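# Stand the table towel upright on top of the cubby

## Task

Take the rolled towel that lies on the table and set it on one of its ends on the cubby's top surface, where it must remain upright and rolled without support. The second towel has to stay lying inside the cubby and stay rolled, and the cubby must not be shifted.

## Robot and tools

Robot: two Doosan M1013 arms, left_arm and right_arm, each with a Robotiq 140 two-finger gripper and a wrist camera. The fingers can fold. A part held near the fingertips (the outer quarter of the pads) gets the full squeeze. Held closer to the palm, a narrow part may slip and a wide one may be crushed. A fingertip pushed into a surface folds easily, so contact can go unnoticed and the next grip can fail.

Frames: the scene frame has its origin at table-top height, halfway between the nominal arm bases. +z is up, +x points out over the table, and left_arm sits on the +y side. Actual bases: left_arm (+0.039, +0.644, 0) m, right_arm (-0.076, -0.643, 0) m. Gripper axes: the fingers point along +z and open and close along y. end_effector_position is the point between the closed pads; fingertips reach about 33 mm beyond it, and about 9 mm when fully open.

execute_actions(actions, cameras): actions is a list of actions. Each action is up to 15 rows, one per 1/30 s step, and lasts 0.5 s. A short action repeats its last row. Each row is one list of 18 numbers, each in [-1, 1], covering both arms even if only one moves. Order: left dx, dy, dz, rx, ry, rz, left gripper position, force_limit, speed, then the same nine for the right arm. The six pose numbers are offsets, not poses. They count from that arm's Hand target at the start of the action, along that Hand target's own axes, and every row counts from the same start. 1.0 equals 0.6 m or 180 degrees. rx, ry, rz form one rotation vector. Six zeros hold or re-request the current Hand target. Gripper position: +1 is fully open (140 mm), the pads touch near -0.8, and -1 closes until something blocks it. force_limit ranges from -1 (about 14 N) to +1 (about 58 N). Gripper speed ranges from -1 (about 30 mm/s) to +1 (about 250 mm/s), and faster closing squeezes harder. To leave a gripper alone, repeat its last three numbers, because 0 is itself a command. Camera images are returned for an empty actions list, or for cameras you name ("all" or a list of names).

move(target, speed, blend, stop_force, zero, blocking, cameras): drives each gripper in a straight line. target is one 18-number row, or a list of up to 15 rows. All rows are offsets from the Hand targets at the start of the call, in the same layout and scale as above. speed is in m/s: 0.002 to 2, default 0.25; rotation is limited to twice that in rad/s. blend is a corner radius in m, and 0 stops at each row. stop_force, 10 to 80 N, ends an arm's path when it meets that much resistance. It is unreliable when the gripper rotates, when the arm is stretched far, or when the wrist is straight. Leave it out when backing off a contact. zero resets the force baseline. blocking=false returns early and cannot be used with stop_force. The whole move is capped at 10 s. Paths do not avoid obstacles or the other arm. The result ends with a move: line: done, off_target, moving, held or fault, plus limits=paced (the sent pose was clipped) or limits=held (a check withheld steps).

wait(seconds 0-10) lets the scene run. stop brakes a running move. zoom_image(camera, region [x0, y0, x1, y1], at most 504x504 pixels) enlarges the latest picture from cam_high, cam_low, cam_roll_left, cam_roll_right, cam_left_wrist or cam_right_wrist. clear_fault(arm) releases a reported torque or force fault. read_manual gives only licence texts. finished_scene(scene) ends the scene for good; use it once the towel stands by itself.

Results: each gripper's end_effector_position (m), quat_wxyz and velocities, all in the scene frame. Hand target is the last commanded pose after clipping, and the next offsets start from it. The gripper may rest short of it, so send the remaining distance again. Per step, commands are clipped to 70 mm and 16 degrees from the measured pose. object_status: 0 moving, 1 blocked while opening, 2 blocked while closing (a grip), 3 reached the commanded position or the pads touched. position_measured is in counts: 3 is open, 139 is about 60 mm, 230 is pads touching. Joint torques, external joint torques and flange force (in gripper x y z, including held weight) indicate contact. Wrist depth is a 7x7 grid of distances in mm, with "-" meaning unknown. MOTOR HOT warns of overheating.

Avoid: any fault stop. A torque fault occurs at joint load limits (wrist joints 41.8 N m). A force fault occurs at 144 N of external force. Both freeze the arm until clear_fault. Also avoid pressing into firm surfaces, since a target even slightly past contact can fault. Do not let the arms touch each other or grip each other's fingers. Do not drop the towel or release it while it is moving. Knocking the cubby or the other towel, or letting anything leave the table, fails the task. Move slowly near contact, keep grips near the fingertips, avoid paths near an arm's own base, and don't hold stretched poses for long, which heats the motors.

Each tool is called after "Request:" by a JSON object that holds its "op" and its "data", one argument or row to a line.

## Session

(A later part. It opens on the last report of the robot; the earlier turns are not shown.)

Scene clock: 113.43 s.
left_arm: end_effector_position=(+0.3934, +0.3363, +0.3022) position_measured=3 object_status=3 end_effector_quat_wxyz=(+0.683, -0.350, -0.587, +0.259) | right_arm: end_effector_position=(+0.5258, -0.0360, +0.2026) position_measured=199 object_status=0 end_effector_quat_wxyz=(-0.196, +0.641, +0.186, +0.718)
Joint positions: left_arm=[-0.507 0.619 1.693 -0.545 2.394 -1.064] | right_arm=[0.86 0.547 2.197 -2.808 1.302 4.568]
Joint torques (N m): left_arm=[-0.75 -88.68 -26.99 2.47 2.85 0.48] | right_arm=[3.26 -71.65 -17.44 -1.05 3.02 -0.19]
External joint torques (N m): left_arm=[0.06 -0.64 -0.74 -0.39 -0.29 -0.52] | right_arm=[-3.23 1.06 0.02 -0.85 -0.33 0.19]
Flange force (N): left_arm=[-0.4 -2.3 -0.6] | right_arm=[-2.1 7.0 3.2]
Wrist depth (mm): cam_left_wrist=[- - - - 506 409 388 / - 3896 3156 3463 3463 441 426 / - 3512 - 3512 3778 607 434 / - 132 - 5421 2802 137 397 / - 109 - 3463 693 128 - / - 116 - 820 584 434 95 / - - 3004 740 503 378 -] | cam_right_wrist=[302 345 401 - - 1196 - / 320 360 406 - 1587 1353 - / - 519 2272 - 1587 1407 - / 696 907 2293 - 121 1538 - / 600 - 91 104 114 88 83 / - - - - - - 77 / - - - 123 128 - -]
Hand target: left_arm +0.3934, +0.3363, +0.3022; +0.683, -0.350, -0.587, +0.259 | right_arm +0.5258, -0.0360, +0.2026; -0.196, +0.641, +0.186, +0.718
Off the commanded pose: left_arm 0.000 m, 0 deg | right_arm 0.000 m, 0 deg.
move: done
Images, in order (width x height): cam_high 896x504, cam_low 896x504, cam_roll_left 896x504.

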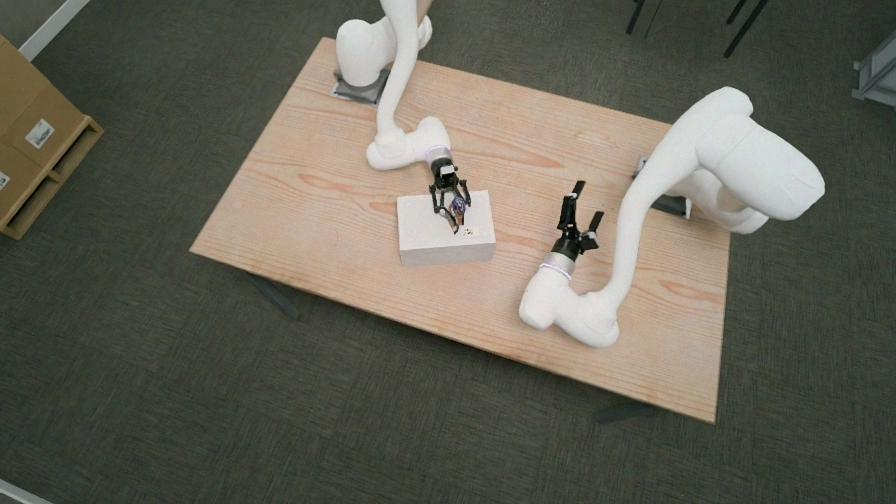

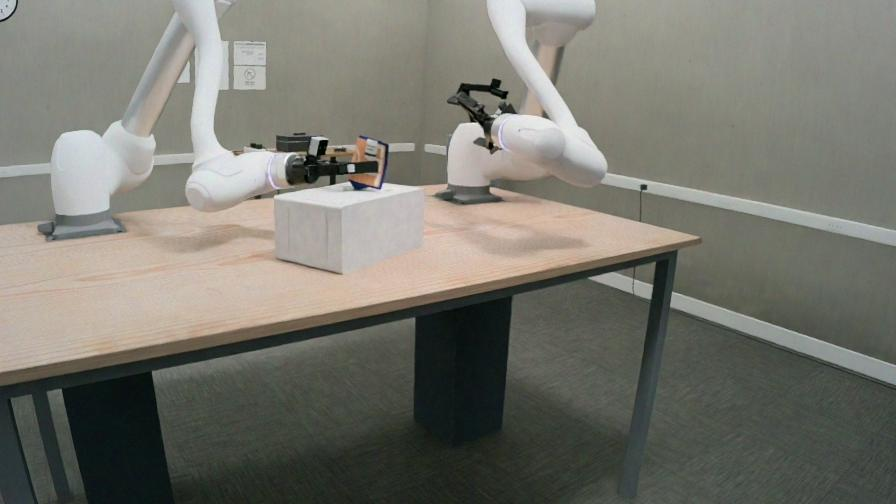

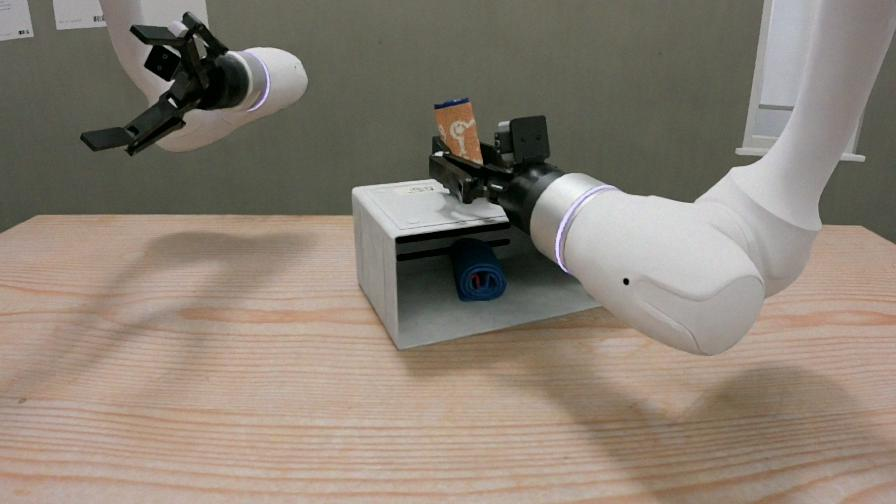

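Request:
{"op": "move", "data": {
  "target": [0,0,0,0,0,0,1,1,1,-0.008,0,0,0,0,0,-0.55,-1,-1],
  "speed": 0.05
}}

Request:
{"op": "move", "data": {
  "target": [0,0,0,0,0,0,1,1,1,0,0,0,0,0,0,-0.25,-1,-1],
  "cameras": ["cam_high","cam_roll_left","cam_low"]
}}

Request:
{"op": "zoom_image", "data": {
  "camera": "cam_low",
  "region": [240, 80, 440, 280]
}}

Request:
{"op": "zoom_image", "data": {
  "camera": "cam_roll_left",
  "region": [400, 60, 600, 240]
}}

Request:
{"op": "zoom_image", "data": {
  "camera": "cam_high",
  "region": [380, 110, 520, 280]
}}

Scene clock: 121.70 s.
left_arm: end_effector_position=(+0.3934, +0.3363, +0.3022) position_measured=3 object_status=3 end_effector_quat_wxyz=(+0.683, -0.350, -0.587, +0.259) | right_arm: end_effector_position=(+0.5263, -0.0358, +0.1978) position_measured=199 object_status=3 end_effector_quat_wxyz=(-0.196, +0.641, +0.186, +0.718)
Joint positions: left_arm=[-0.507 0.619 1.693 -0.545 2.394 -1.064] | right_arm=[0.86 0.556 2.196 -2.809 1.31 4.571]
Joint torques (N m): left_arm=[-0.64 -88.68 -26.84 2.45 2.86 0.49] | right_arm=[3 -70.26 -15.54 -0.82 2.19 -0.14]
External joint torques (N m): left_arm=[1.08 -0.35 -0.67 -0.35 -0.3 -0.53] | right_arm=[-3.08 -1 -1.53 -1.03 0.51 0.14]
Flange force (N): left_arm=[0.4 -1.2 -1.3] | right_arm=[0.2 6.7 3.8]
Wrist depth (mm): cam_left_wrist=[2044 2494 3325 3416 457 408 388 / - - - 2740 2802 443 423 / - 2398 2226 3463 3512 601 436 / 3562 117 3614 3370 2834 137 397 / - 109 3722 3117 695 128 - / - 3117 5195 3416 580 437 96 / - 3667 3463 714 501 376 -] | cam_right_wrist=[300 337 407 98 - 1238 - / 318 359 407 100 1296 1251 1152 / - 504 544 98 1587 1383 - / 769 851 - - 120 1376 1310 / 591 - 96 - 114 87 87 / - - - - - - 76 / - - - 116 122 - -]
Hand target: left_arm +0.3934, +0.3363, +0.3022; +0.683, -0.350, -0.587, +0.259 | right_arm +0.5263, -0.0358, +0.1978; -0.196, +0.641, +0.186, +0.718
Off the commanded pose: left_arm 0.000 m, 0 deg | right_arm 0.000 m, 0 deg.
move: done

Scene clock: 122.77 s.
left_arm: end_effector_position=(+0.3934, +0.3363, +0.3022) position_measured=3 object_status=3 end_effector_quat_wxyz=(+0.683, -0.350, -0.587, +0.259) | right_arm: end_effector_position=(+0.5263, -0.0358, +0.1978) position_measured=160 object_status=0 end_effector_quat_wxyz=(-0.196, +0.641, +0.186, +0.718)
Joint positions: left_arm=[-0.507 0.619 1.693 -0.545 2.394 -1.064] | right_arm=[0.86 0.556 2.196 -2.809 1.31 4.571]
Joint torques (N m): left_arm=[-0.62 -88.68 -26.87 2.44 2.84 0.5] | right_arm=[3.02 -72.83 -16.95 -0.96 3.06 -0.06]
External joint torques (N m): left_arm=[0.64 -0.45 -0.77 -0.35 -0.28 -0.54] | right_arm=[-3.1 1.94 -0.06 -0.89 -0.37 0.06]
Flange force (N): left_arm=[0.1 -1.7 -1.2] | right_arm=[-3.6 6.4 3.8]
Wrist depth (mm): cam_left_wrist=[2078 - - - 456 409 393 / - 3197 - 3416 2309 441 426 / - - - 2494 3512 608 433 / 2934 118 - - 2802 137 395 / - 109 3614 2866 698 128 - / - 3117 3958 3156 594 436 96 / - - - 747 499 379 -] | cam_right_wrist=[299 336 405 107 - - - / 324 365 408 - 1338 - - / 2172 2579 509 - - 1577 - / 739 860 - - - 1317 - / 583 - 91 111 106 93 1383 / - - - - - - 69 / - - - 121 122 - -]
Hand target: left_arm +0.3934, +0.3363, +0.3022; +0.683, -0.350, -0.587, +0.259 | right_arm +0.5263, -0.0358, +0.1978; -0.196, +0.641, +0.186, +0.718
Off the commanded pose: left_arm 0.000 m, 0 deg | right_arm 0.000 m, 0 deg.
move: done
Images, in order (width x height): cam_high 896x504, cam_low 896x504, cam_roll_left 896x504.

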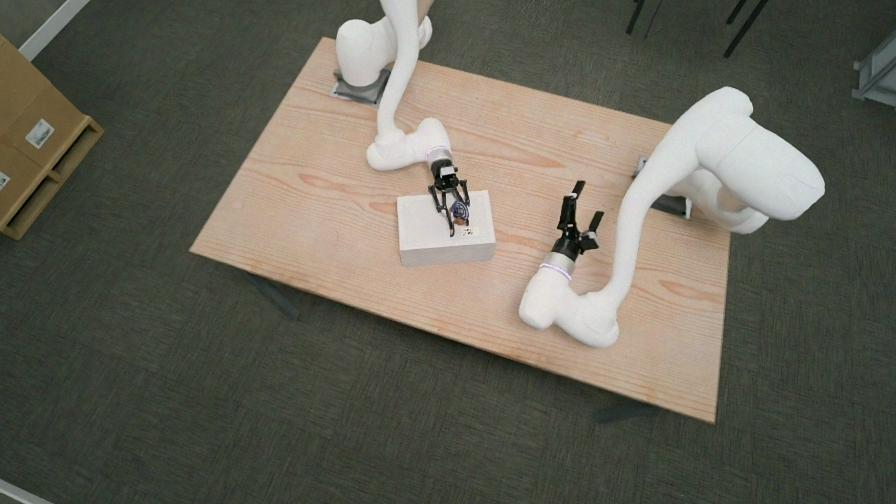

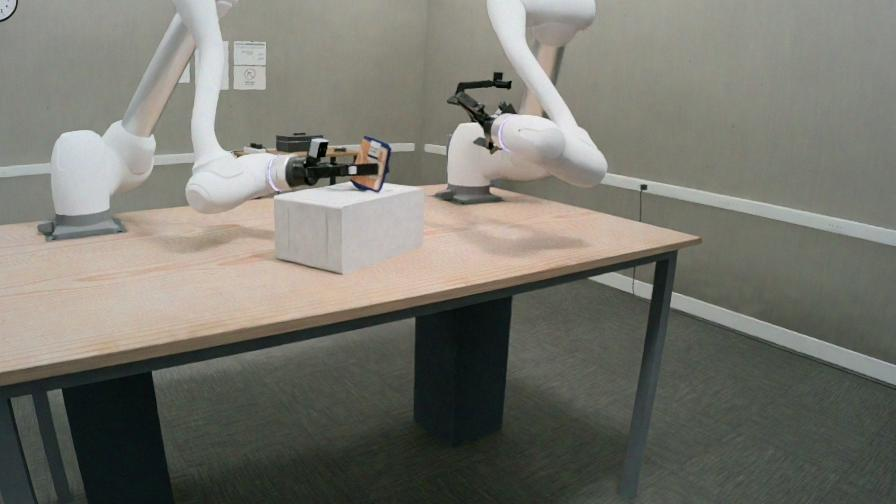

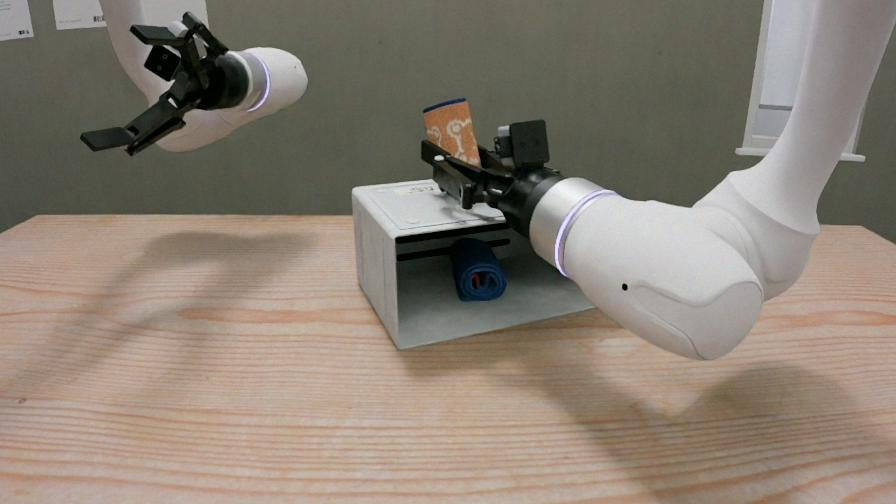

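Scaled by 2.520 from the camera's 896x504 image, which has a finer 1280x720 frame.

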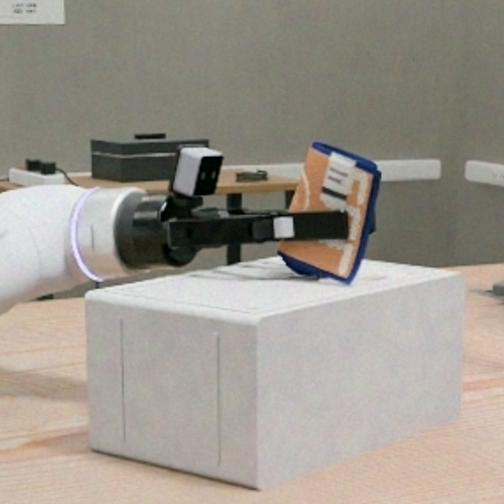

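Scaled by 2.520 from the camera's 896x504 image, which has a finer 1280x720 frame.

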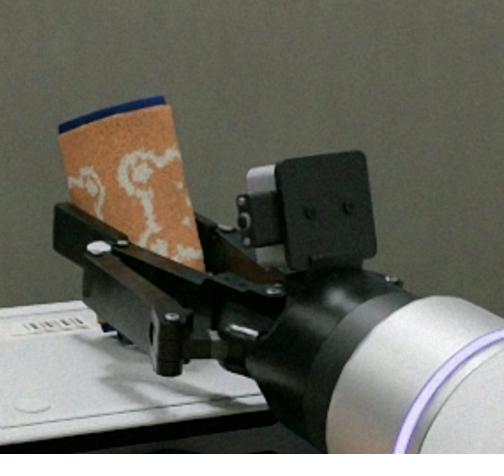

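Scaled by 2.965 from the camera's 896x504 image, which has a finer 1280x720 frame.

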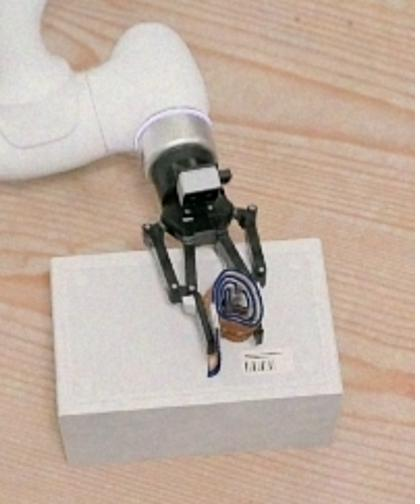

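Request:
{"op": "move", "data": {
  "target": [0,0,0,0,0,0,1,1,1,0,0,0,0,0,0,-0.5,-1,-1]
}}

Request:
{"op": "move", "data": {
  "target": [0,0,0,0,0,0,1,1,1,0.05,0,0,0,0.11,0,-0.5,-1,-1],
  "speed": 0.15,
  "cameras": ["cam_high","cam_roll_left","cam_low"]
}}

Request:
{"op": "zoom_image", "data": {
  "camera": "cam_low",
  "region": [240, 80, 440, 280]
}}

Request:
{"op": "zoom_image", "data": {
  "camera": "cam_roll_left",
  "region": [400, 60, 600, 240]
}}

Request:
{"op": "zoom_image", "data": {
  "camera": "cam_high",
  "region": [380, 110, 520, 280]
}}

Scene clock: 133.17 s.
left_arm: end_effector_position=(+0.3934, +0.3363, +0.3022) position_measured=3 object_status=3 end_effector_quat_wxyz=(+0.683, -0.350, -0.587, +0.259) | right_arm: end_effector_position=(+0.5263, -0.0358, +0.1978) position_measured=192 object_status=0 end_effector_quat_wxyz=(-0.196, +0.641, +0.186, +0.718)
Joint positions: left_arm=[-0.507 0.619 1.693 -0.545 2.394 -1.064] | right_arm=[0.86 0.556 2.196 -2.809 1.31 4.571]
Joint torques (N m): left_arm=[-0.48 -88.71 -26.82 2.47 2.86 0.49] | right_arm=[2.82 -72.39 -16.59 -0.97 2.92 -0.2]
External joint torques (N m): left_arm=[0.85 -0.63 -0.89 -0.36 -0.3 -0.53] | right_arm=[-2.9 1.64 -0.4 -0.87 -0.24 0.2]
Flange force (N): left_arm=[0.4 -1.8 -1.3] | right_arm=[-3.4 6.0 3.9]
Wrist depth (mm): cam_left_wrist=[2544 3416 4088 - 495 411 390 / 2597 3722 4088 3004 2681 445 422 / 3117 3722 - 4534 3778 653 436 / 2571 139 3238 - 2899 137 400 / - 109 - - 679 128 - / - 117 - 3117 584 435 96 / - - 3041 740 503 378 -] | cam_right_wrist=[301 336 406 - 1440 - 1202 / 322 361 409 - - 1310 - / - 500 - 102 1519 1296 1146 / 767 839 2358 107 124 - 1220 / 592 - 95 100 - 93 - / - - - 99 - - 68 / - - - 120 122 - -]
Hand target: left_arm +0.3934, +0.3363, +0.3022; +0.683, -0.350, -0.587, +0.259 | right_arm +0.5263, -0.0358, +0.1978; -0.196, +0.641, +0.186, +0.718
Off the commanded pose: left_arm 0.000 m, 0 deg | right_arm 0.000 m, 0 deg.
move: done

Scene clock: 134.70 s.
left_arm: end_effector_position=(+0.3934, +0.3363, +0.3022) position_measured=3 object_status=3 end_effector_quat_wxyz=(+0.683, -0.350, -0.587, +0.259) | right_arm: end_effector_position=(+0.5232, -0.0371, +0.2277) position_measured=192 object_status=3 end_effector_quat_wxyz=(-0.225, +0.508, +0.150, +0.818)
Joint positions: left_arm=[-0.507 0.619 1.693 -0.545 2.394 -1.064] | right_arm=[0.841 0.72 2.138 -2.87 1.752 4.61]
Joint torques (N m): left_arm=[-0.72 -88.61 -26.88 2.45 2.84 0.51] | right_arm=[3.1 -82.81 -12.57 -0.5 2.81 -0.08]
External joint torques (N m): left_arm=[0.96 -0.67 -0.63 -0.36 -0.29 -0.55] | right_arm=[-3.15 2.77 -0.13 -0.84 -0.39 0.09]
Flange force (N): left_arm=[0.6 -1.5 -0.8] | right_arm=[-6.0 5.8 1.8]
Wrist depth (mm): cam_left_wrist=[- 2740 - 3370 3325 411 391 / - 3512 - 3463 2267 441 423 / 2494 - - 4375 3416 610 436 / 3416 139 - 3614 802 136 399 / - 109 - - 672 128 - / - 117 - 3512 587 434 96 / - - 3281 736 504 377 -] | cam_right_wrist=[418 - 2452 106 1662 - 1296 / 320 2476 - 104 1557 - 1528 / 328 366 423 - 1557 - 1270 / 349 386 418 100 - - 1257 / - - 91 100 - 93 1168 / - - - 99 100 - 68 / - - - 161 - - -]
Hand target: left_arm +0.3934, +0.3363, +0.3022; +0.683, -0.350, -0.587, +0.259 | right_arm +0.5232, -0.0371, +0.2276; -0.225, +0.508, +0.150, +0.818
Off the commanded pose: left_arm 0.000 m, 0 deg | right_arm 0.000 m, 0 deg.
move: done
Images, in order (width x height): cam_high 896x504, cam_low 896x504, cam_roll_left 896x504.

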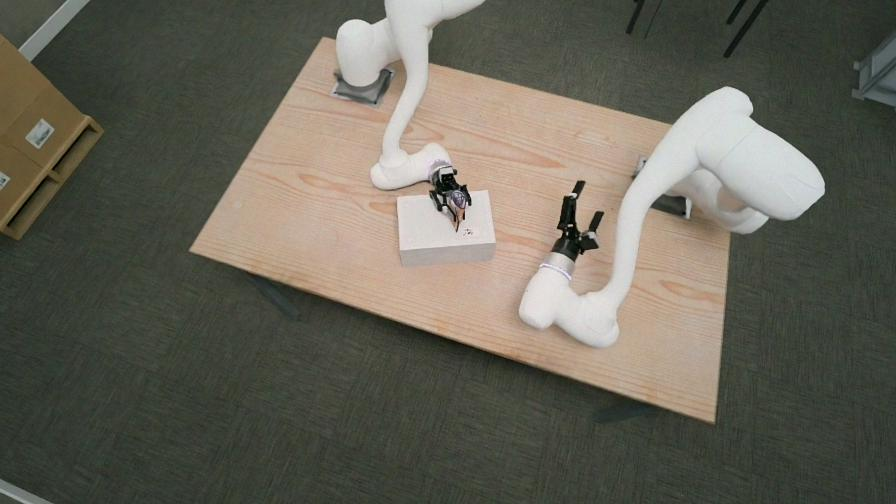

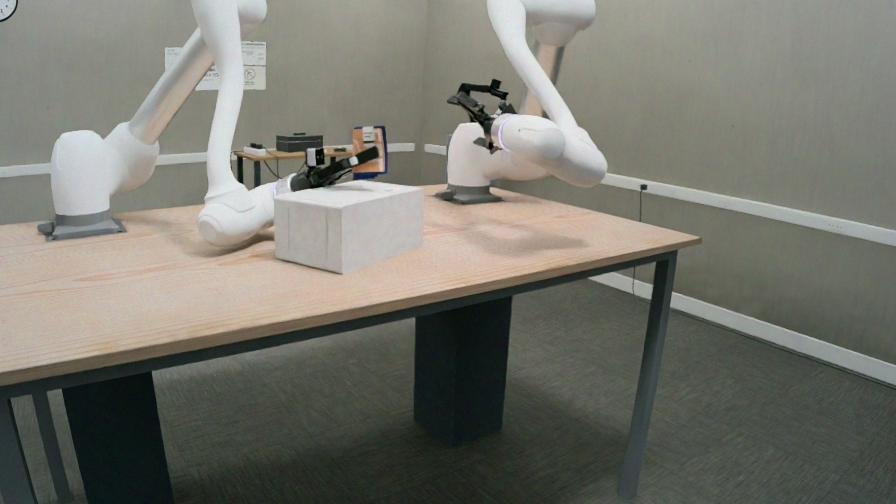

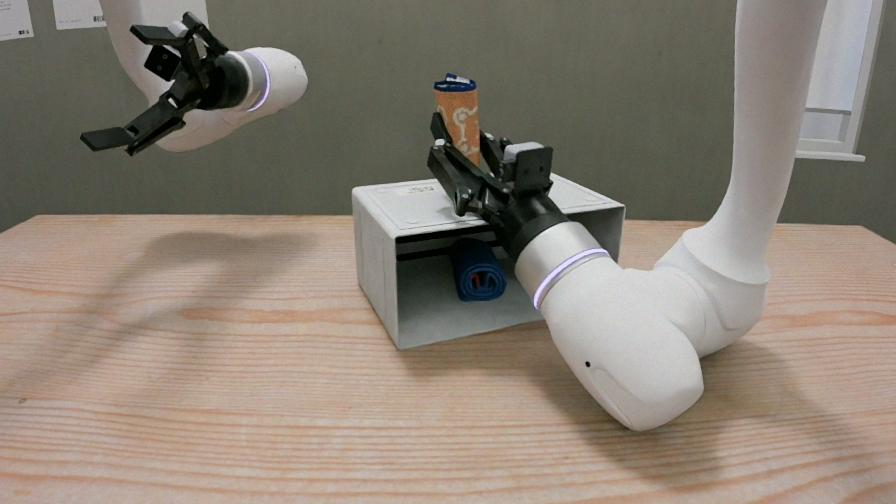

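Scaled by 2.520 from the camera's 896x504 image, which has a finer 1280x720 frame.

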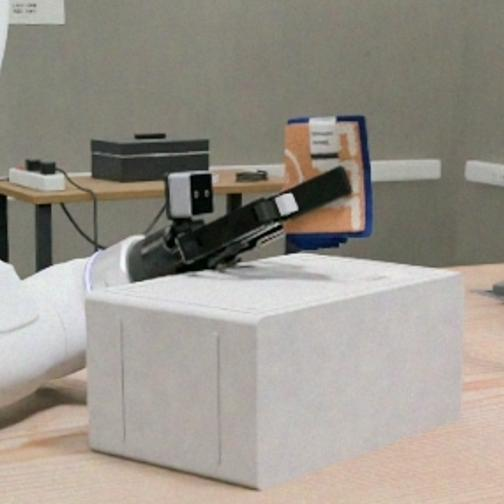

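Scaled by 2.520 from the camera's 896x504 image, which has a finer 1280x720 frame.

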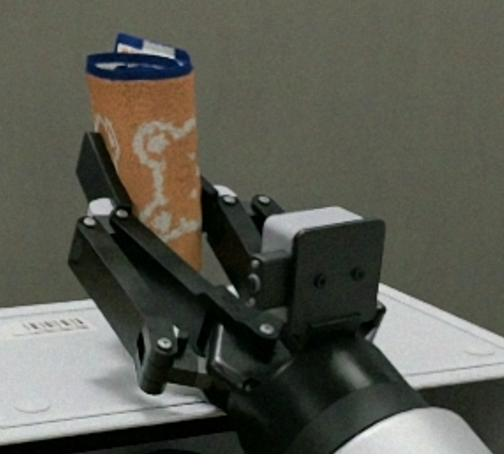

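Scaled by 2.965 from the camera's 896x504 image, which has a finer 1280x720 frame.

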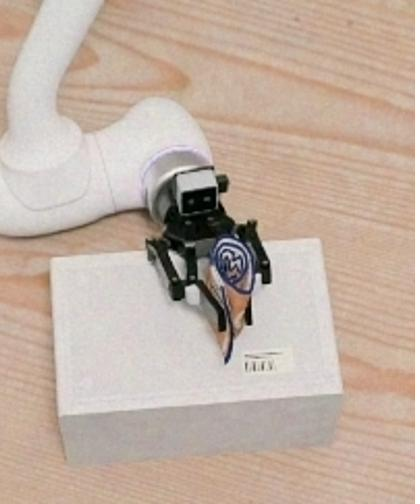

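Request:
{"op": "move", "data": {
  "target": [0,0,0,0,0,0,1,1,1,0.04,0,-0.082,0,0,0,-0.5,-1,-1],
  "speed": 0.15
}}

Request:
{"op": "move", "data": {
  "target": [0,0,0,0,0,0,1,1,1,-0.042,0,-0.0205,0,0,0,-0.5,-1,-1],
  "speed": 0.015,
  "stop_force": 10,
  "cameras": ["cam_high","cam_roll_left","cam_low"]
}}

Request:
{"op": "zoom_image", "data": {
  "camera": "cam_low",
  "region": [240, 80, 440, 280]
}}

Request:
{"op": "zoom_image", "data": {
  "camera": "cam_roll_left",
  "region": [400, 60, 600, 240]
}}

Request:
{"op": "zoom_image", "data": {
  "camera": "cam_high",
  "region": [380, 110, 520, 280]
}}

Scene clock: 147.20 s.
left_arm: end_effector_position=(+0.3934, +0.3363, +0.3022) position_measured=3 object_status=3 end_effector_quat_wxyz=(+0.683, -0.350, -0.587, +0.259) | right_arm: end_effector_position=(+0.4765, -0.0656, +0.2276) position_measured=192 object_status=3 end_effector_quat_wxyz=(-0.225, +0.508, +0.150, +0.818)
Joint positions: left_arm=[-0.507 0.619 1.693 -0.545 2.394 -1.064] | right_arm=[0.873 0.696 2.235 -2.836 1.824 4.624]
Joint torques (N m): left_arm=[-0.68 -88.88 -26.86 2.46 2.84 0.5] | right_arm=[3.45 -77.07 -9.35 -0.09 2.82 -0.14]
External joint torques (N m): left_arm=[0.45 -0.21 -0.73 -0.38 -0.29 -0.54] | right_arm=[-3.37 1.81 -0.29 -0.92 -0.38 0.14]
Flange force (N): left_arm=[-0.4 -1.7 -1.3] | right_arm=[-4.8 7.0 2.7]
Wrist depth (mm): cam_left_wrist=[- - - 3370 479 407 390 / - - - 3238 3197 441 423 / - 3562 - 3614 4375 649 431 / - 139 4375 - 2866 137 399 / - 109 - 3416 685 128 - / - 2934 3512 3197 585 435 95 / - 3722 3778 742 498 379 -] | cam_right_wrist=[445 - - 104 - - - / 328 482 - - - 1474 - / 371 399 502 - - 1423 1353 / 383 423 451 - 1548 - - / - - 91 - - 93 - / - - - - 100 - 68 / - - - 171 - - -]
Hand target: left_arm +0.3934, +0.3363, +0.3022; +0.683, -0.350, -0.587, +0.259 | right_arm +0.4765, -0.0656, +0.2276; -0.225, +0.508, +0.150, +0.818
Off the commanded pose: left_arm 0.000 m, 0 deg | right_arm 0.000 m, 0 deg.
move: done

Scene clock: 148.93 s.
left_arm: end_effector_position=(+0.3934, +0.3363, +0.3022) position_measured=3 object_status=3 end_effector_quat_wxyz=(+0.683, -0.350, -0.587, +0.259) | right_arm: end_effector_position=(+0.4766, -0.0656, +0.2170) position_measured=192 object_status=3 end_effector_quat_wxyz=(-0.225, +0.508, +0.150, +0.818)
Joint positions: left_arm=[-0.507 0.619 1.693 -0.545 2.394 -1.064] | right_arm=[0.873 0.717 2.232 -2.835 1.841 4.63]
Joint torques (N m): left_arm=[-0.44 -88.54 -26.89 2.43 2.86 0.5] | right_arm=[0.51 -40.71 -9.67 -0.43 8.35 -0.12]
External joint torques (N m): left_arm=[0.14 -0.28 -0.55 -0.37 -0.31 -0.53] | right_arm=[-0.52 -35.79 0.63 -0.5 -5.9 0.13]
Flange force (N): left_arm=[-0.6 -1.8 -0.7] | right_arm=[75.6 6.5 30.9]
Wrist depth (mm): cam_left_wrist=[- - 2934 3896 456 409 391 / - - - 3370 3238 444 425 / - 2710 2267 3078 3614 604 434 / - 132 3238 - 2771 137 398 / - 109 4022 3896 691 128 - / - 3117 4156 3325 583 437 96 / - 3370 3370 749 495 380 -] | cam_right_wrist=[434 - 2231 - 1696 - - / 339 515 - - 1662 - - / 377 398 470 - - 1440 - / 397 437 458 - - 1474 - / - - 91 101 - 93 - / - - - 99 100 - 68 / - - - 136 - - -]
Hand target: left_arm +0.3934, +0.3363, +0.3022; +0.683, -0.350, -0.587, +0.259 | right_arm +0.4766, -0.0656, +0.2170; -0.225, +0.508, +0.150, +0.818 (not the last commanded pose)
Off the commanded pose: left_arm 0.000 m, 0 deg | right_arm 0.017 m, 0 deg.
move: contact (right_arm)
Images, in order (width x height): cam_high 896x504, cam_low 896x504, cam_roll_left 896x504.

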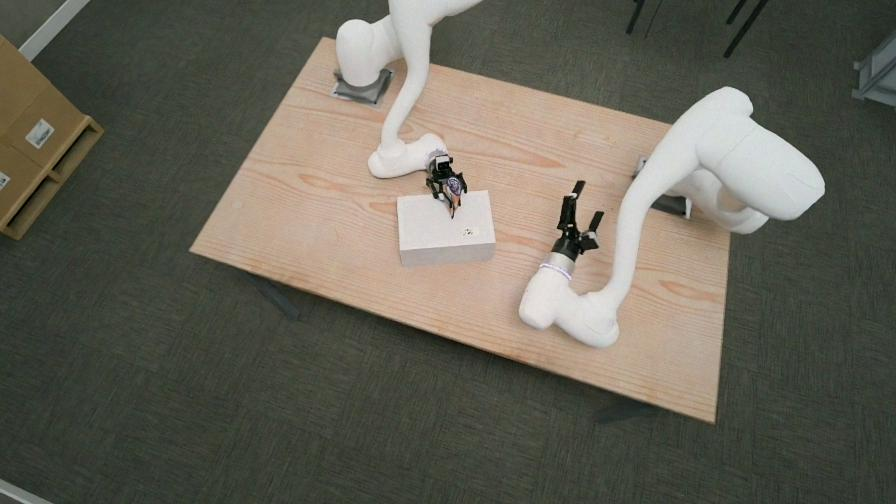

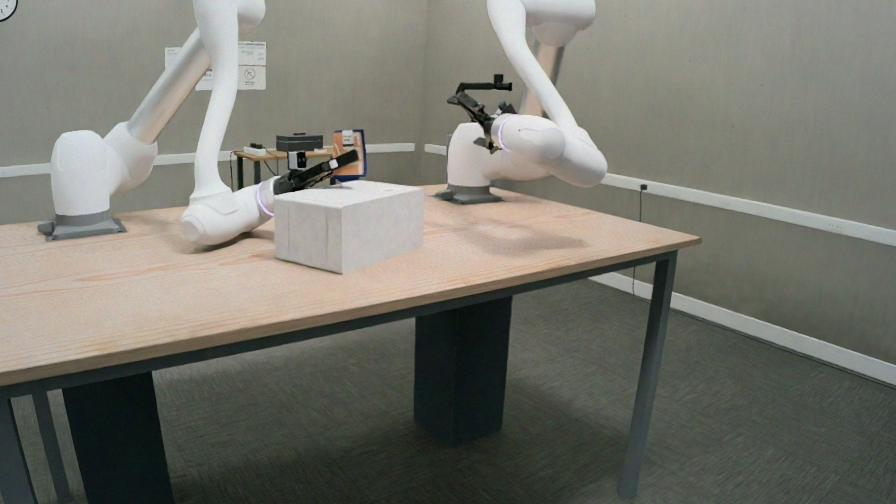

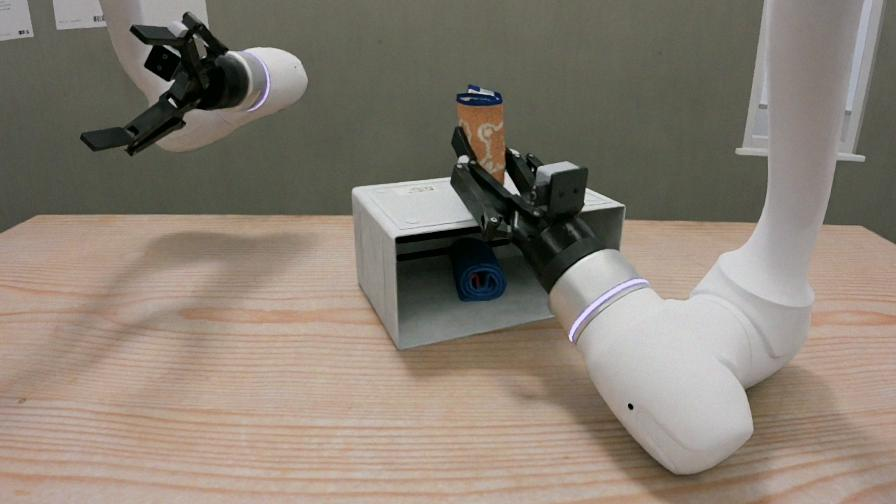

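Scaled by 2.520 from the camera's 896x504 image, which has a finer 1280x720 frame.

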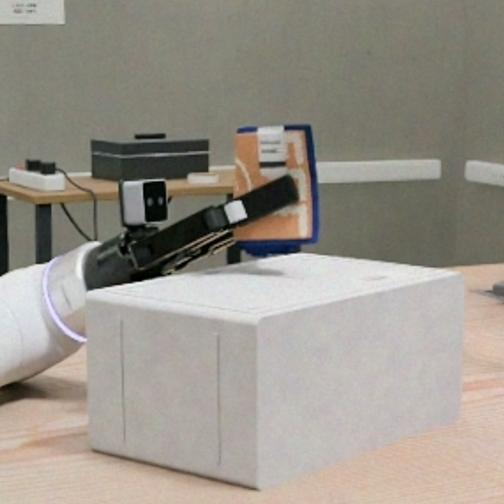

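Scaled by 2.520 from the camera's 896x504 image, which has a finer 1280x720 frame.

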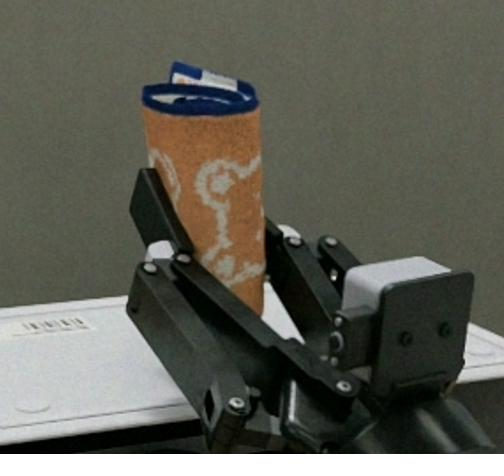

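Scaled by 2.965 from the camera's 896x504 image, which has a finer 1280x720 frame.

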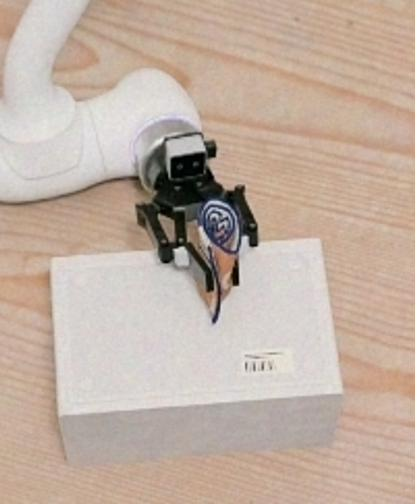

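Request:
{"op": "move", "data": {
  "target": [
    [0,0,0,0,0,0,1,1,1,0.009,0,0.004,0,0,0,-0.5,-1,-1],
    [0,0,0,0,0,0,1,1,1,0.031,0,-0.041,0,0,0,-0.5,-1,-1]
  ],
  "speed": 0.08
}}

Request:
{"op": "move", "data": {
  "target": [0,0,0,0,0,0,1,1,1,-0.031,0,-0.0152,0,0,0,-0.5,-1,-1],
  "speed": 0.01,
  "stop_force": 10,
  "cameras": ["cam_high","cam_roll_left","cam_low"]
}}

Request:
{"op": "zoom_image", "data": {
  "camera": "cam_low",
  "region": [240, 80, 440, 280]
}}

Request:
{"op": "zoom_image", "data": {
  "camera": "cam_roll_left",
  "region": [400, 60, 600, 240]
}}

Scene clock: 157.97 s.
left_arm: end_effector_position=(+0.3934, +0.3363, +0.3022) position_measured=3 object_status=3 end_effector_quat_wxyz=(+0.683, -0.350, -0.587, +0.259) | right_arm: end_effector_position=(+0.4507, -0.0813, +0.2229) position_measured=192 object_status=3 end_effector_quat_wxyz=(-0.225, +0.508, +0.150, +0.818)
Joint positions: left_arm=[-0.507 0.619 1.693 -0.545 2.394 -1.064] | right_arm=[0.894 0.695 2.285 -2.812 1.872 4.636]
Joint torques (N m): left_arm=[-0.57 -88.72 -26.8 2.43 2.85 0.49] | right_arm=[2.86 -74.9 -7.28 0 2.82 -0.09]
External joint torques (N m): left_arm=[0.55 -0.43 -0.78 -0.35 -0.29 -0.53] | right_arm=[-3.01 1.99 -0.23 -0.76 -0.38 0.09]
Flange force (N): left_arm=[-0.1 -1.8 -1.2] | right_arm=[-5.1 6.5 2.3]
Wrist depth (mm): cam_left_wrist=[- - - 2968 458 409 388 / - 3156 2288 4299 2398 440 423 / - 2625 2834 - 2519 607 434 / - 120 3667 - 2710 137 398 / - 109 - 2544 693 128 - / - 3004 3512 3238 580 433 96 / - 3667 3117 710 497 380 -] | cam_right_wrist=[470 - - - - - - / 342 531 - - 1862 - 1440 / 2135 426 522 - - 1597 1338 / 413 445 478 - - 1519 - / - - 91 - - 93 1146 / - - - - - - 68 / - - - 150 - - -]
Hand target: left_arm +0.3934, +0.3363, +0.3022; +0.683, -0.350, -0.587, +0.259 | right_arm +0.4507, -0.0813, +0.2229; -0.225, +0.508, +0.150, +0.818
Off the commanded pose: left_arm 0.000 m, 0 deg | right_arm 0.000 m, 0 deg.
move: done

Scene clock: 159.13 s.
left_arm: end_effector_position=(+0.3934, +0.3363, +0.3022) position_measured=3 object_status=3 end_effector_quat_wxyz=(+0.683, -0.350, -0.587, +0.259) | right_arm: end_effector_position=(+0.4506, -0.0813, +0.2171) position_measured=192 object_status=3 end_effector_quat_wxyz=(-0.225, +0.508, +0.150, +0.818)
Joint positions: left_arm=[-0.507 0.619 1.693 -0.545 2.394 -1.064] | right_arm=[0.894 0.707 2.284 -2.811 1.882 4.64]
Joint torques (N m): left_arm=[-0.64 -88.61 -26.85 2.41 2.85 0.48] | right_arm=[2.94 -52.2 -8.32 0.09 6.36 -0.06]
External joint torques (N m): left_arm=[0.87 -0.56 -0.6 -0.32 -0.29 -0.52] | right_arm=[-2.76 -21.69 1.17 -0.83 -3.9 0.06]
Flange force (N): left_arm=[0.5 -1.4 -0.8] | right_arm=[47.5 9.5 22.8]
Wrist depth (mm): cam_left_wrist=[- 2968 3370 3281 3117 409 390 / - 3325 - 3370 2246 442 421 / - 3041 3836 5089 2802 614 431 / - 139 - - 2740 137 400 / - 109 3078 - 693 128 - / - 108 - 3325 583 434 95 / - - 2934 744 498 377 -] | cam_right_wrist=[459 2814 - 103 1890 - 1383 / 352 537 2879 - - - - / - 428 493 - 1719 - 1310 / 409 444 476 - - - - / - - 91 - - 93 - / - - - - - - 68 / - - - 145 - - -]
Hand target: left_arm +0.3934, +0.3363, +0.3022; +0.683, -0.350, -0.587, +0.259 | right_arm +0.4506, -0.0813, +0.2171; -0.225, +0.508, +0.150, +0.818 (not the last commanded pose)
Off the commanded pose: left_arm 0.000 m, 0 deg | right_arm 0.015 m, 0 deg.
move: contact (right_arm)
Images, in order (width x height): cam_high 896x504, cam_low 896x504, cam_roll_left 896x504.

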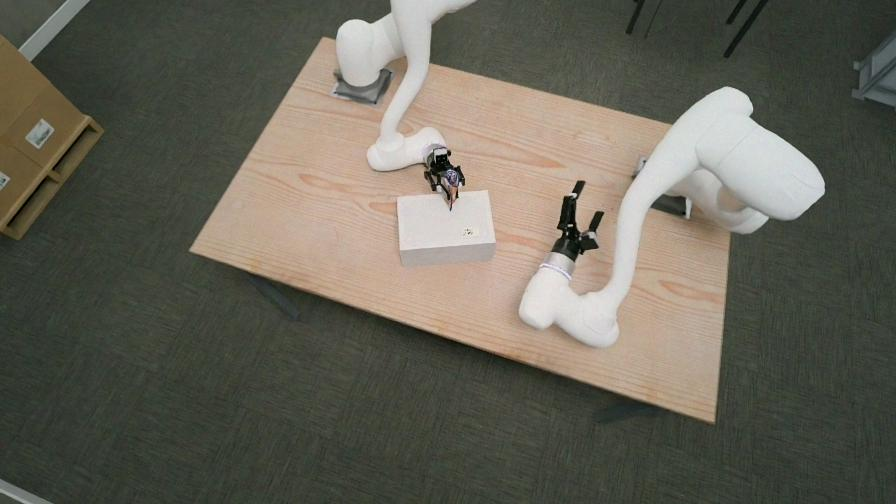

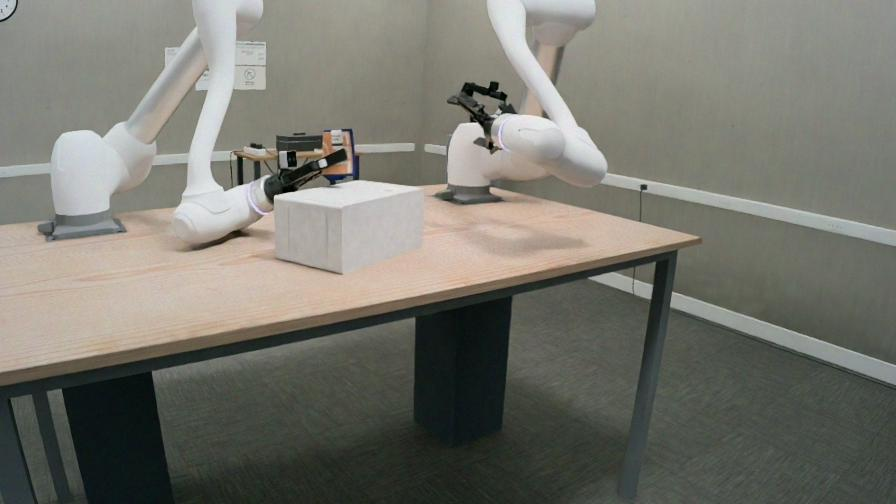

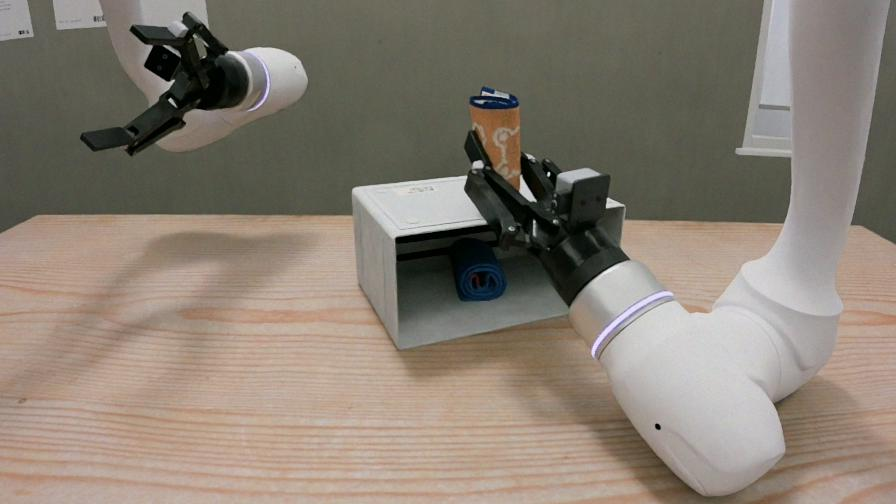

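Scaled by 2.520 from the camera's 896x504 image, which has a finer 1280x720 frame.

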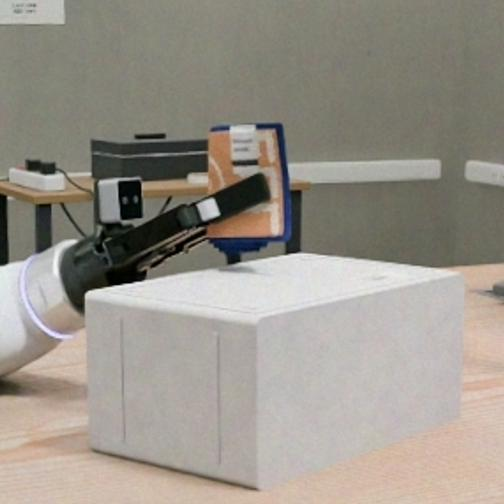

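Scaled by 2.520 from the camera's 896x504 image, which has a finer 1280x720 frame.

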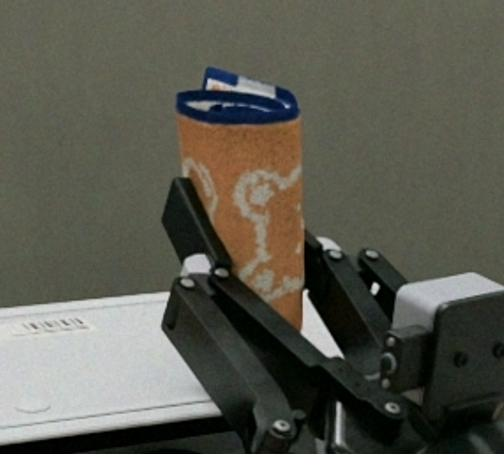

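Request:
{"op": "move", "data": {
  "target": [0,0,0,0,0,0,1,1,1,0.003,0,0.0015,0,0,0,-0.5,-1,-1],
  "speed": 0.03
}}

Request:
{"op": "move", "data": {
  "target": [0,0,0,0,0,0,1,1,1,0,0,0,0,0,0,-0.15,-1,-1],
  "cameras": ["cam_high","cam_roll_left","cam_low"]
}}

Request:
{"op": "zoom_image", "data": {
  "camera": "cam_low",
  "region": [240, 80, 440, 280]
}}

Request:
{"op": "zoom_image", "data": {
  "camera": "cam_roll_left",
  "region": [400, 60, 600, 240]
}}

Request:
{"op": "zoom_image", "data": {
  "camera": "cam_high",
  "region": [380, 110, 520, 280]
}}

Scene clock: 168.90 s.
left_arm: end_effector_position=(+0.3934, +0.3363, +0.3022) position_measured=3 object_status=3 end_effector_quat_wxyz=(+0.683, -0.350, -0.587, +0.259) | right_arm: end_effector_position=(+0.4507, -0.0813, +0.2191) position_measured=192 object_status=3 end_effector_quat_wxyz=(-0.225, +0.508, +0.150, +0.818)
Joint positions: left_arm=[-0.507 0.619 1.693 -0.545 2.394 -1.064] | right_arm=[0.894 0.703 2.284 -2.812 1.879 4.639]
Joint torques (N m): left_arm=[-0.81 -88.64 -26.9 2.47 2.86 0.48] | right_arm=[3.41 -75.16 -7.06 0.11 2.84 -0.13]
External joint torques (N m): left_arm=[1.61 -0.81 -0.73 -0.34 -0.29 -0.52] | right_arm=[-3.37 1.56 -0.32 -0.86 -0.39 0.13]
Flange force (N): left_arm=[1.4 -1.1 -1.1] | right_arm=[-4.5 7.3 3.0]
Wrist depth (mm): cam_left_wrist=[- - - - - 410 393 / - 3041 3778 2934 2710 445 426 / - - 3667 4705 3281 604 433 / - 118 3512 4226 2597 137 400 / - 109 - - 683 128 - / - 3156 3041 3416 584 437 96 / - - 2899 753 498 377 -] | cam_right_wrist=[453 509 2846 103 108 1608 - / 340 513 2404 - - 1651 - / - 428 529 - - 1440 - / 409 453 480 - - - 1263 / - - 91 101 - 93 - / - - - - - - 68 / - - - 150 - - -]
Hand target: left_arm +0.3934, +0.3363, +0.3022; +0.683, -0.350, -0.587, +0.259 | right_arm +0.4506, -0.0813, +0.2191; -0.225, +0.508, +0.150, +0.818
Off the commanded pose: left_arm 0.000 m, 0 deg | right_arm 0.000 m, 0 deg.
move: done

Scene clock: 170.07 s.
left_arm: end_effector_position=(+0.3934, +0.3363, +0.3022) position_measured=3 object_status=3 end_effector_quat_wxyz=(+0.683, -0.350, -0.587, +0.259) | right_arm: end_effector_position=(+0.4506, -0.0813, +0.2191) position_measured=148 object_status=0 end_effector_quat_wxyz=(-0.225, +0.508, +0.150, +0.818)
Joint positions: left_arm=[-0.507 0.619 1.693 -0.545 2.394 -1.064] | right_arm=[0.894 0.703 2.284 -2.812 1.879 4.639]
Joint torques (N m): left_arm=[-0.65 -88.74 -26.92 2.44 2.88 0.49] | right_arm=[2.77 -74.99 -6.77 0.09 2.77 -0.1]
External joint torques (N m): left_arm=[0.77 -0.85 -0.7 -0.35 -0.32 -0.53] | right_arm=[-2.88 1.81 -0.56 -0.84 -0.35 0.1]
Flange force (N): left_arm=[0.5 -1.8 -0.6] | right_arm=[-5.1 6.2 2.7]
Wrist depth (mm): cam_left_wrist=[- - - 3281 459 408 388 / - - 2710 3117 2934 446 423 / - 3117 - 3370 2207 602 434 / - 139 3512 3836 802 137 396 / - 109 - 3238 678 128 - / - 3041 3562 3281 581 434 96 / - - 3512 742 502 378 -] | cam_right_wrist=[471 501 2116 - 1673 1501 - / 347 500 - - - 1423 - / - 425 508 - - - - / 408 451 135 - 131 - 1407 / - - 93 103 114 92 - / - 76 - - - - 69 / - - - - - - -]
Hand target: left_arm +0.3934, +0.3363, +0.3022; +0.683, -0.350, -0.587, +0.259 | right_arm +0.4506, -0.0813, +0.2191; -0.225, +0.508, +0.150, +0.818
Off the commanded pose: left_arm 0.000 m, 0 deg | right_arm 0.000 m, 0 deg.
move: done
Images, in order (width x height): cam_high 896x504, cam_low 896x504, cam_roll_left 896x504.

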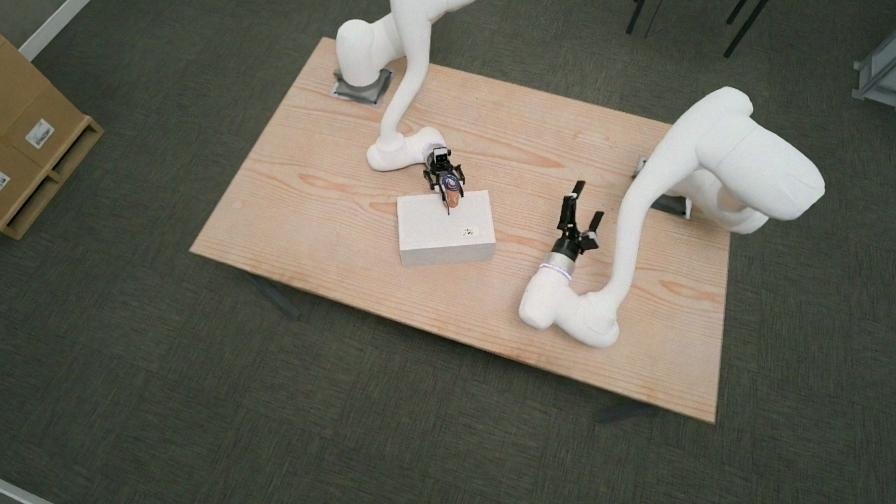

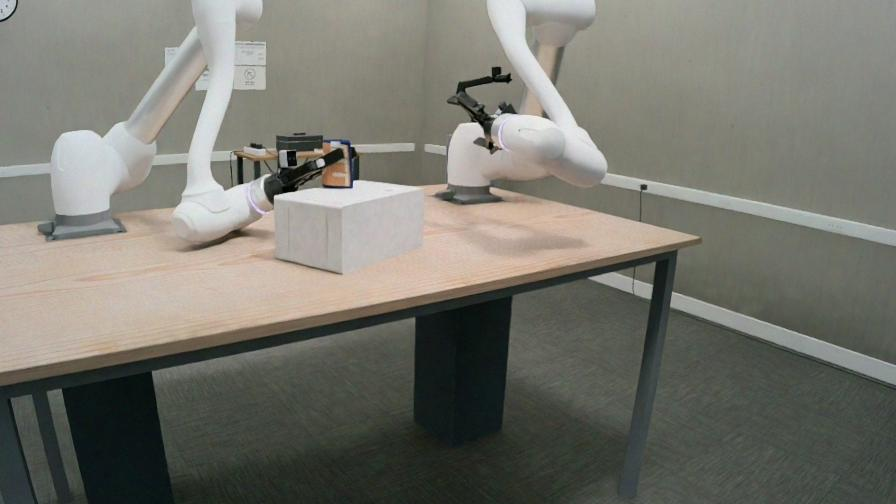

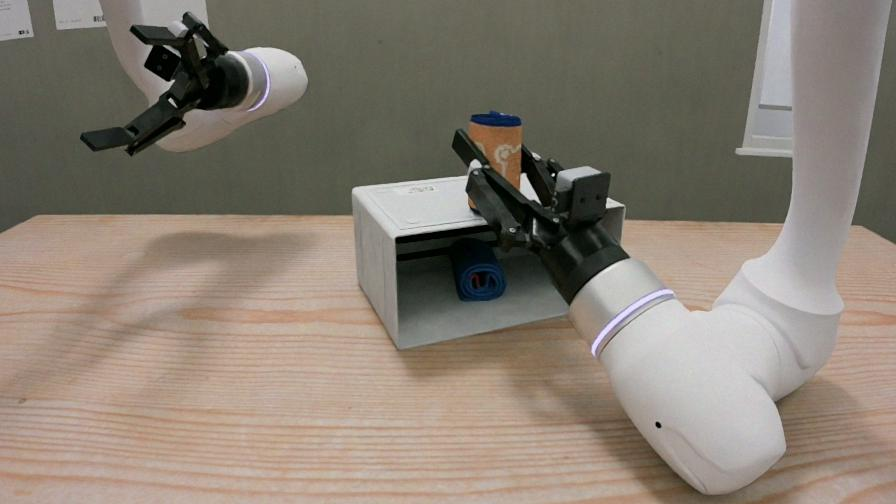

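Scaled by 2.520 from the camera's 896x504 image, which has a finer 1280x720 frame.

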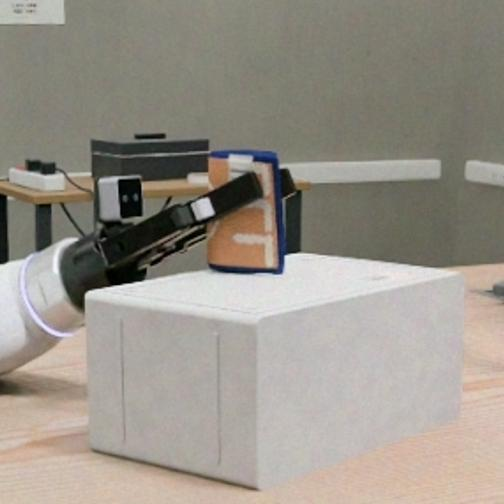

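Scaled by 2.520 from the camera's 896x504 image, which has a finer 1280x720 frame.

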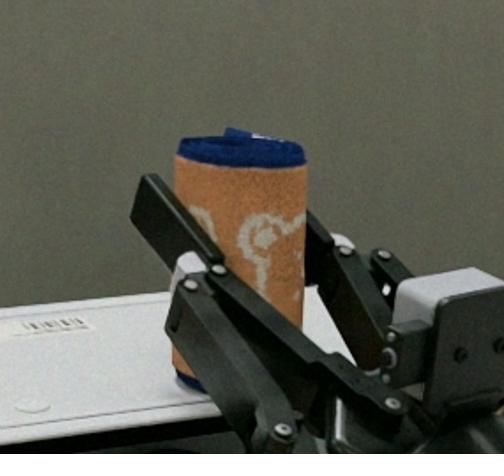

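Scaled by 2.965 from the camera's 896x504 image, which has a finer 1280x720 frame.

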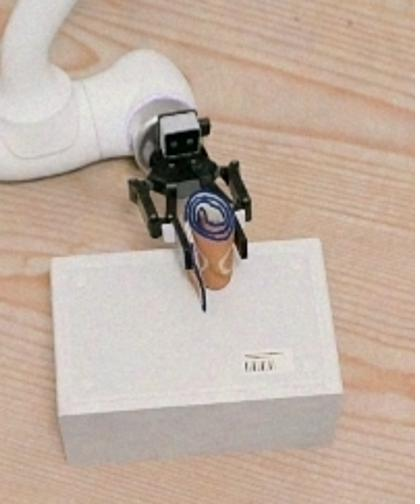

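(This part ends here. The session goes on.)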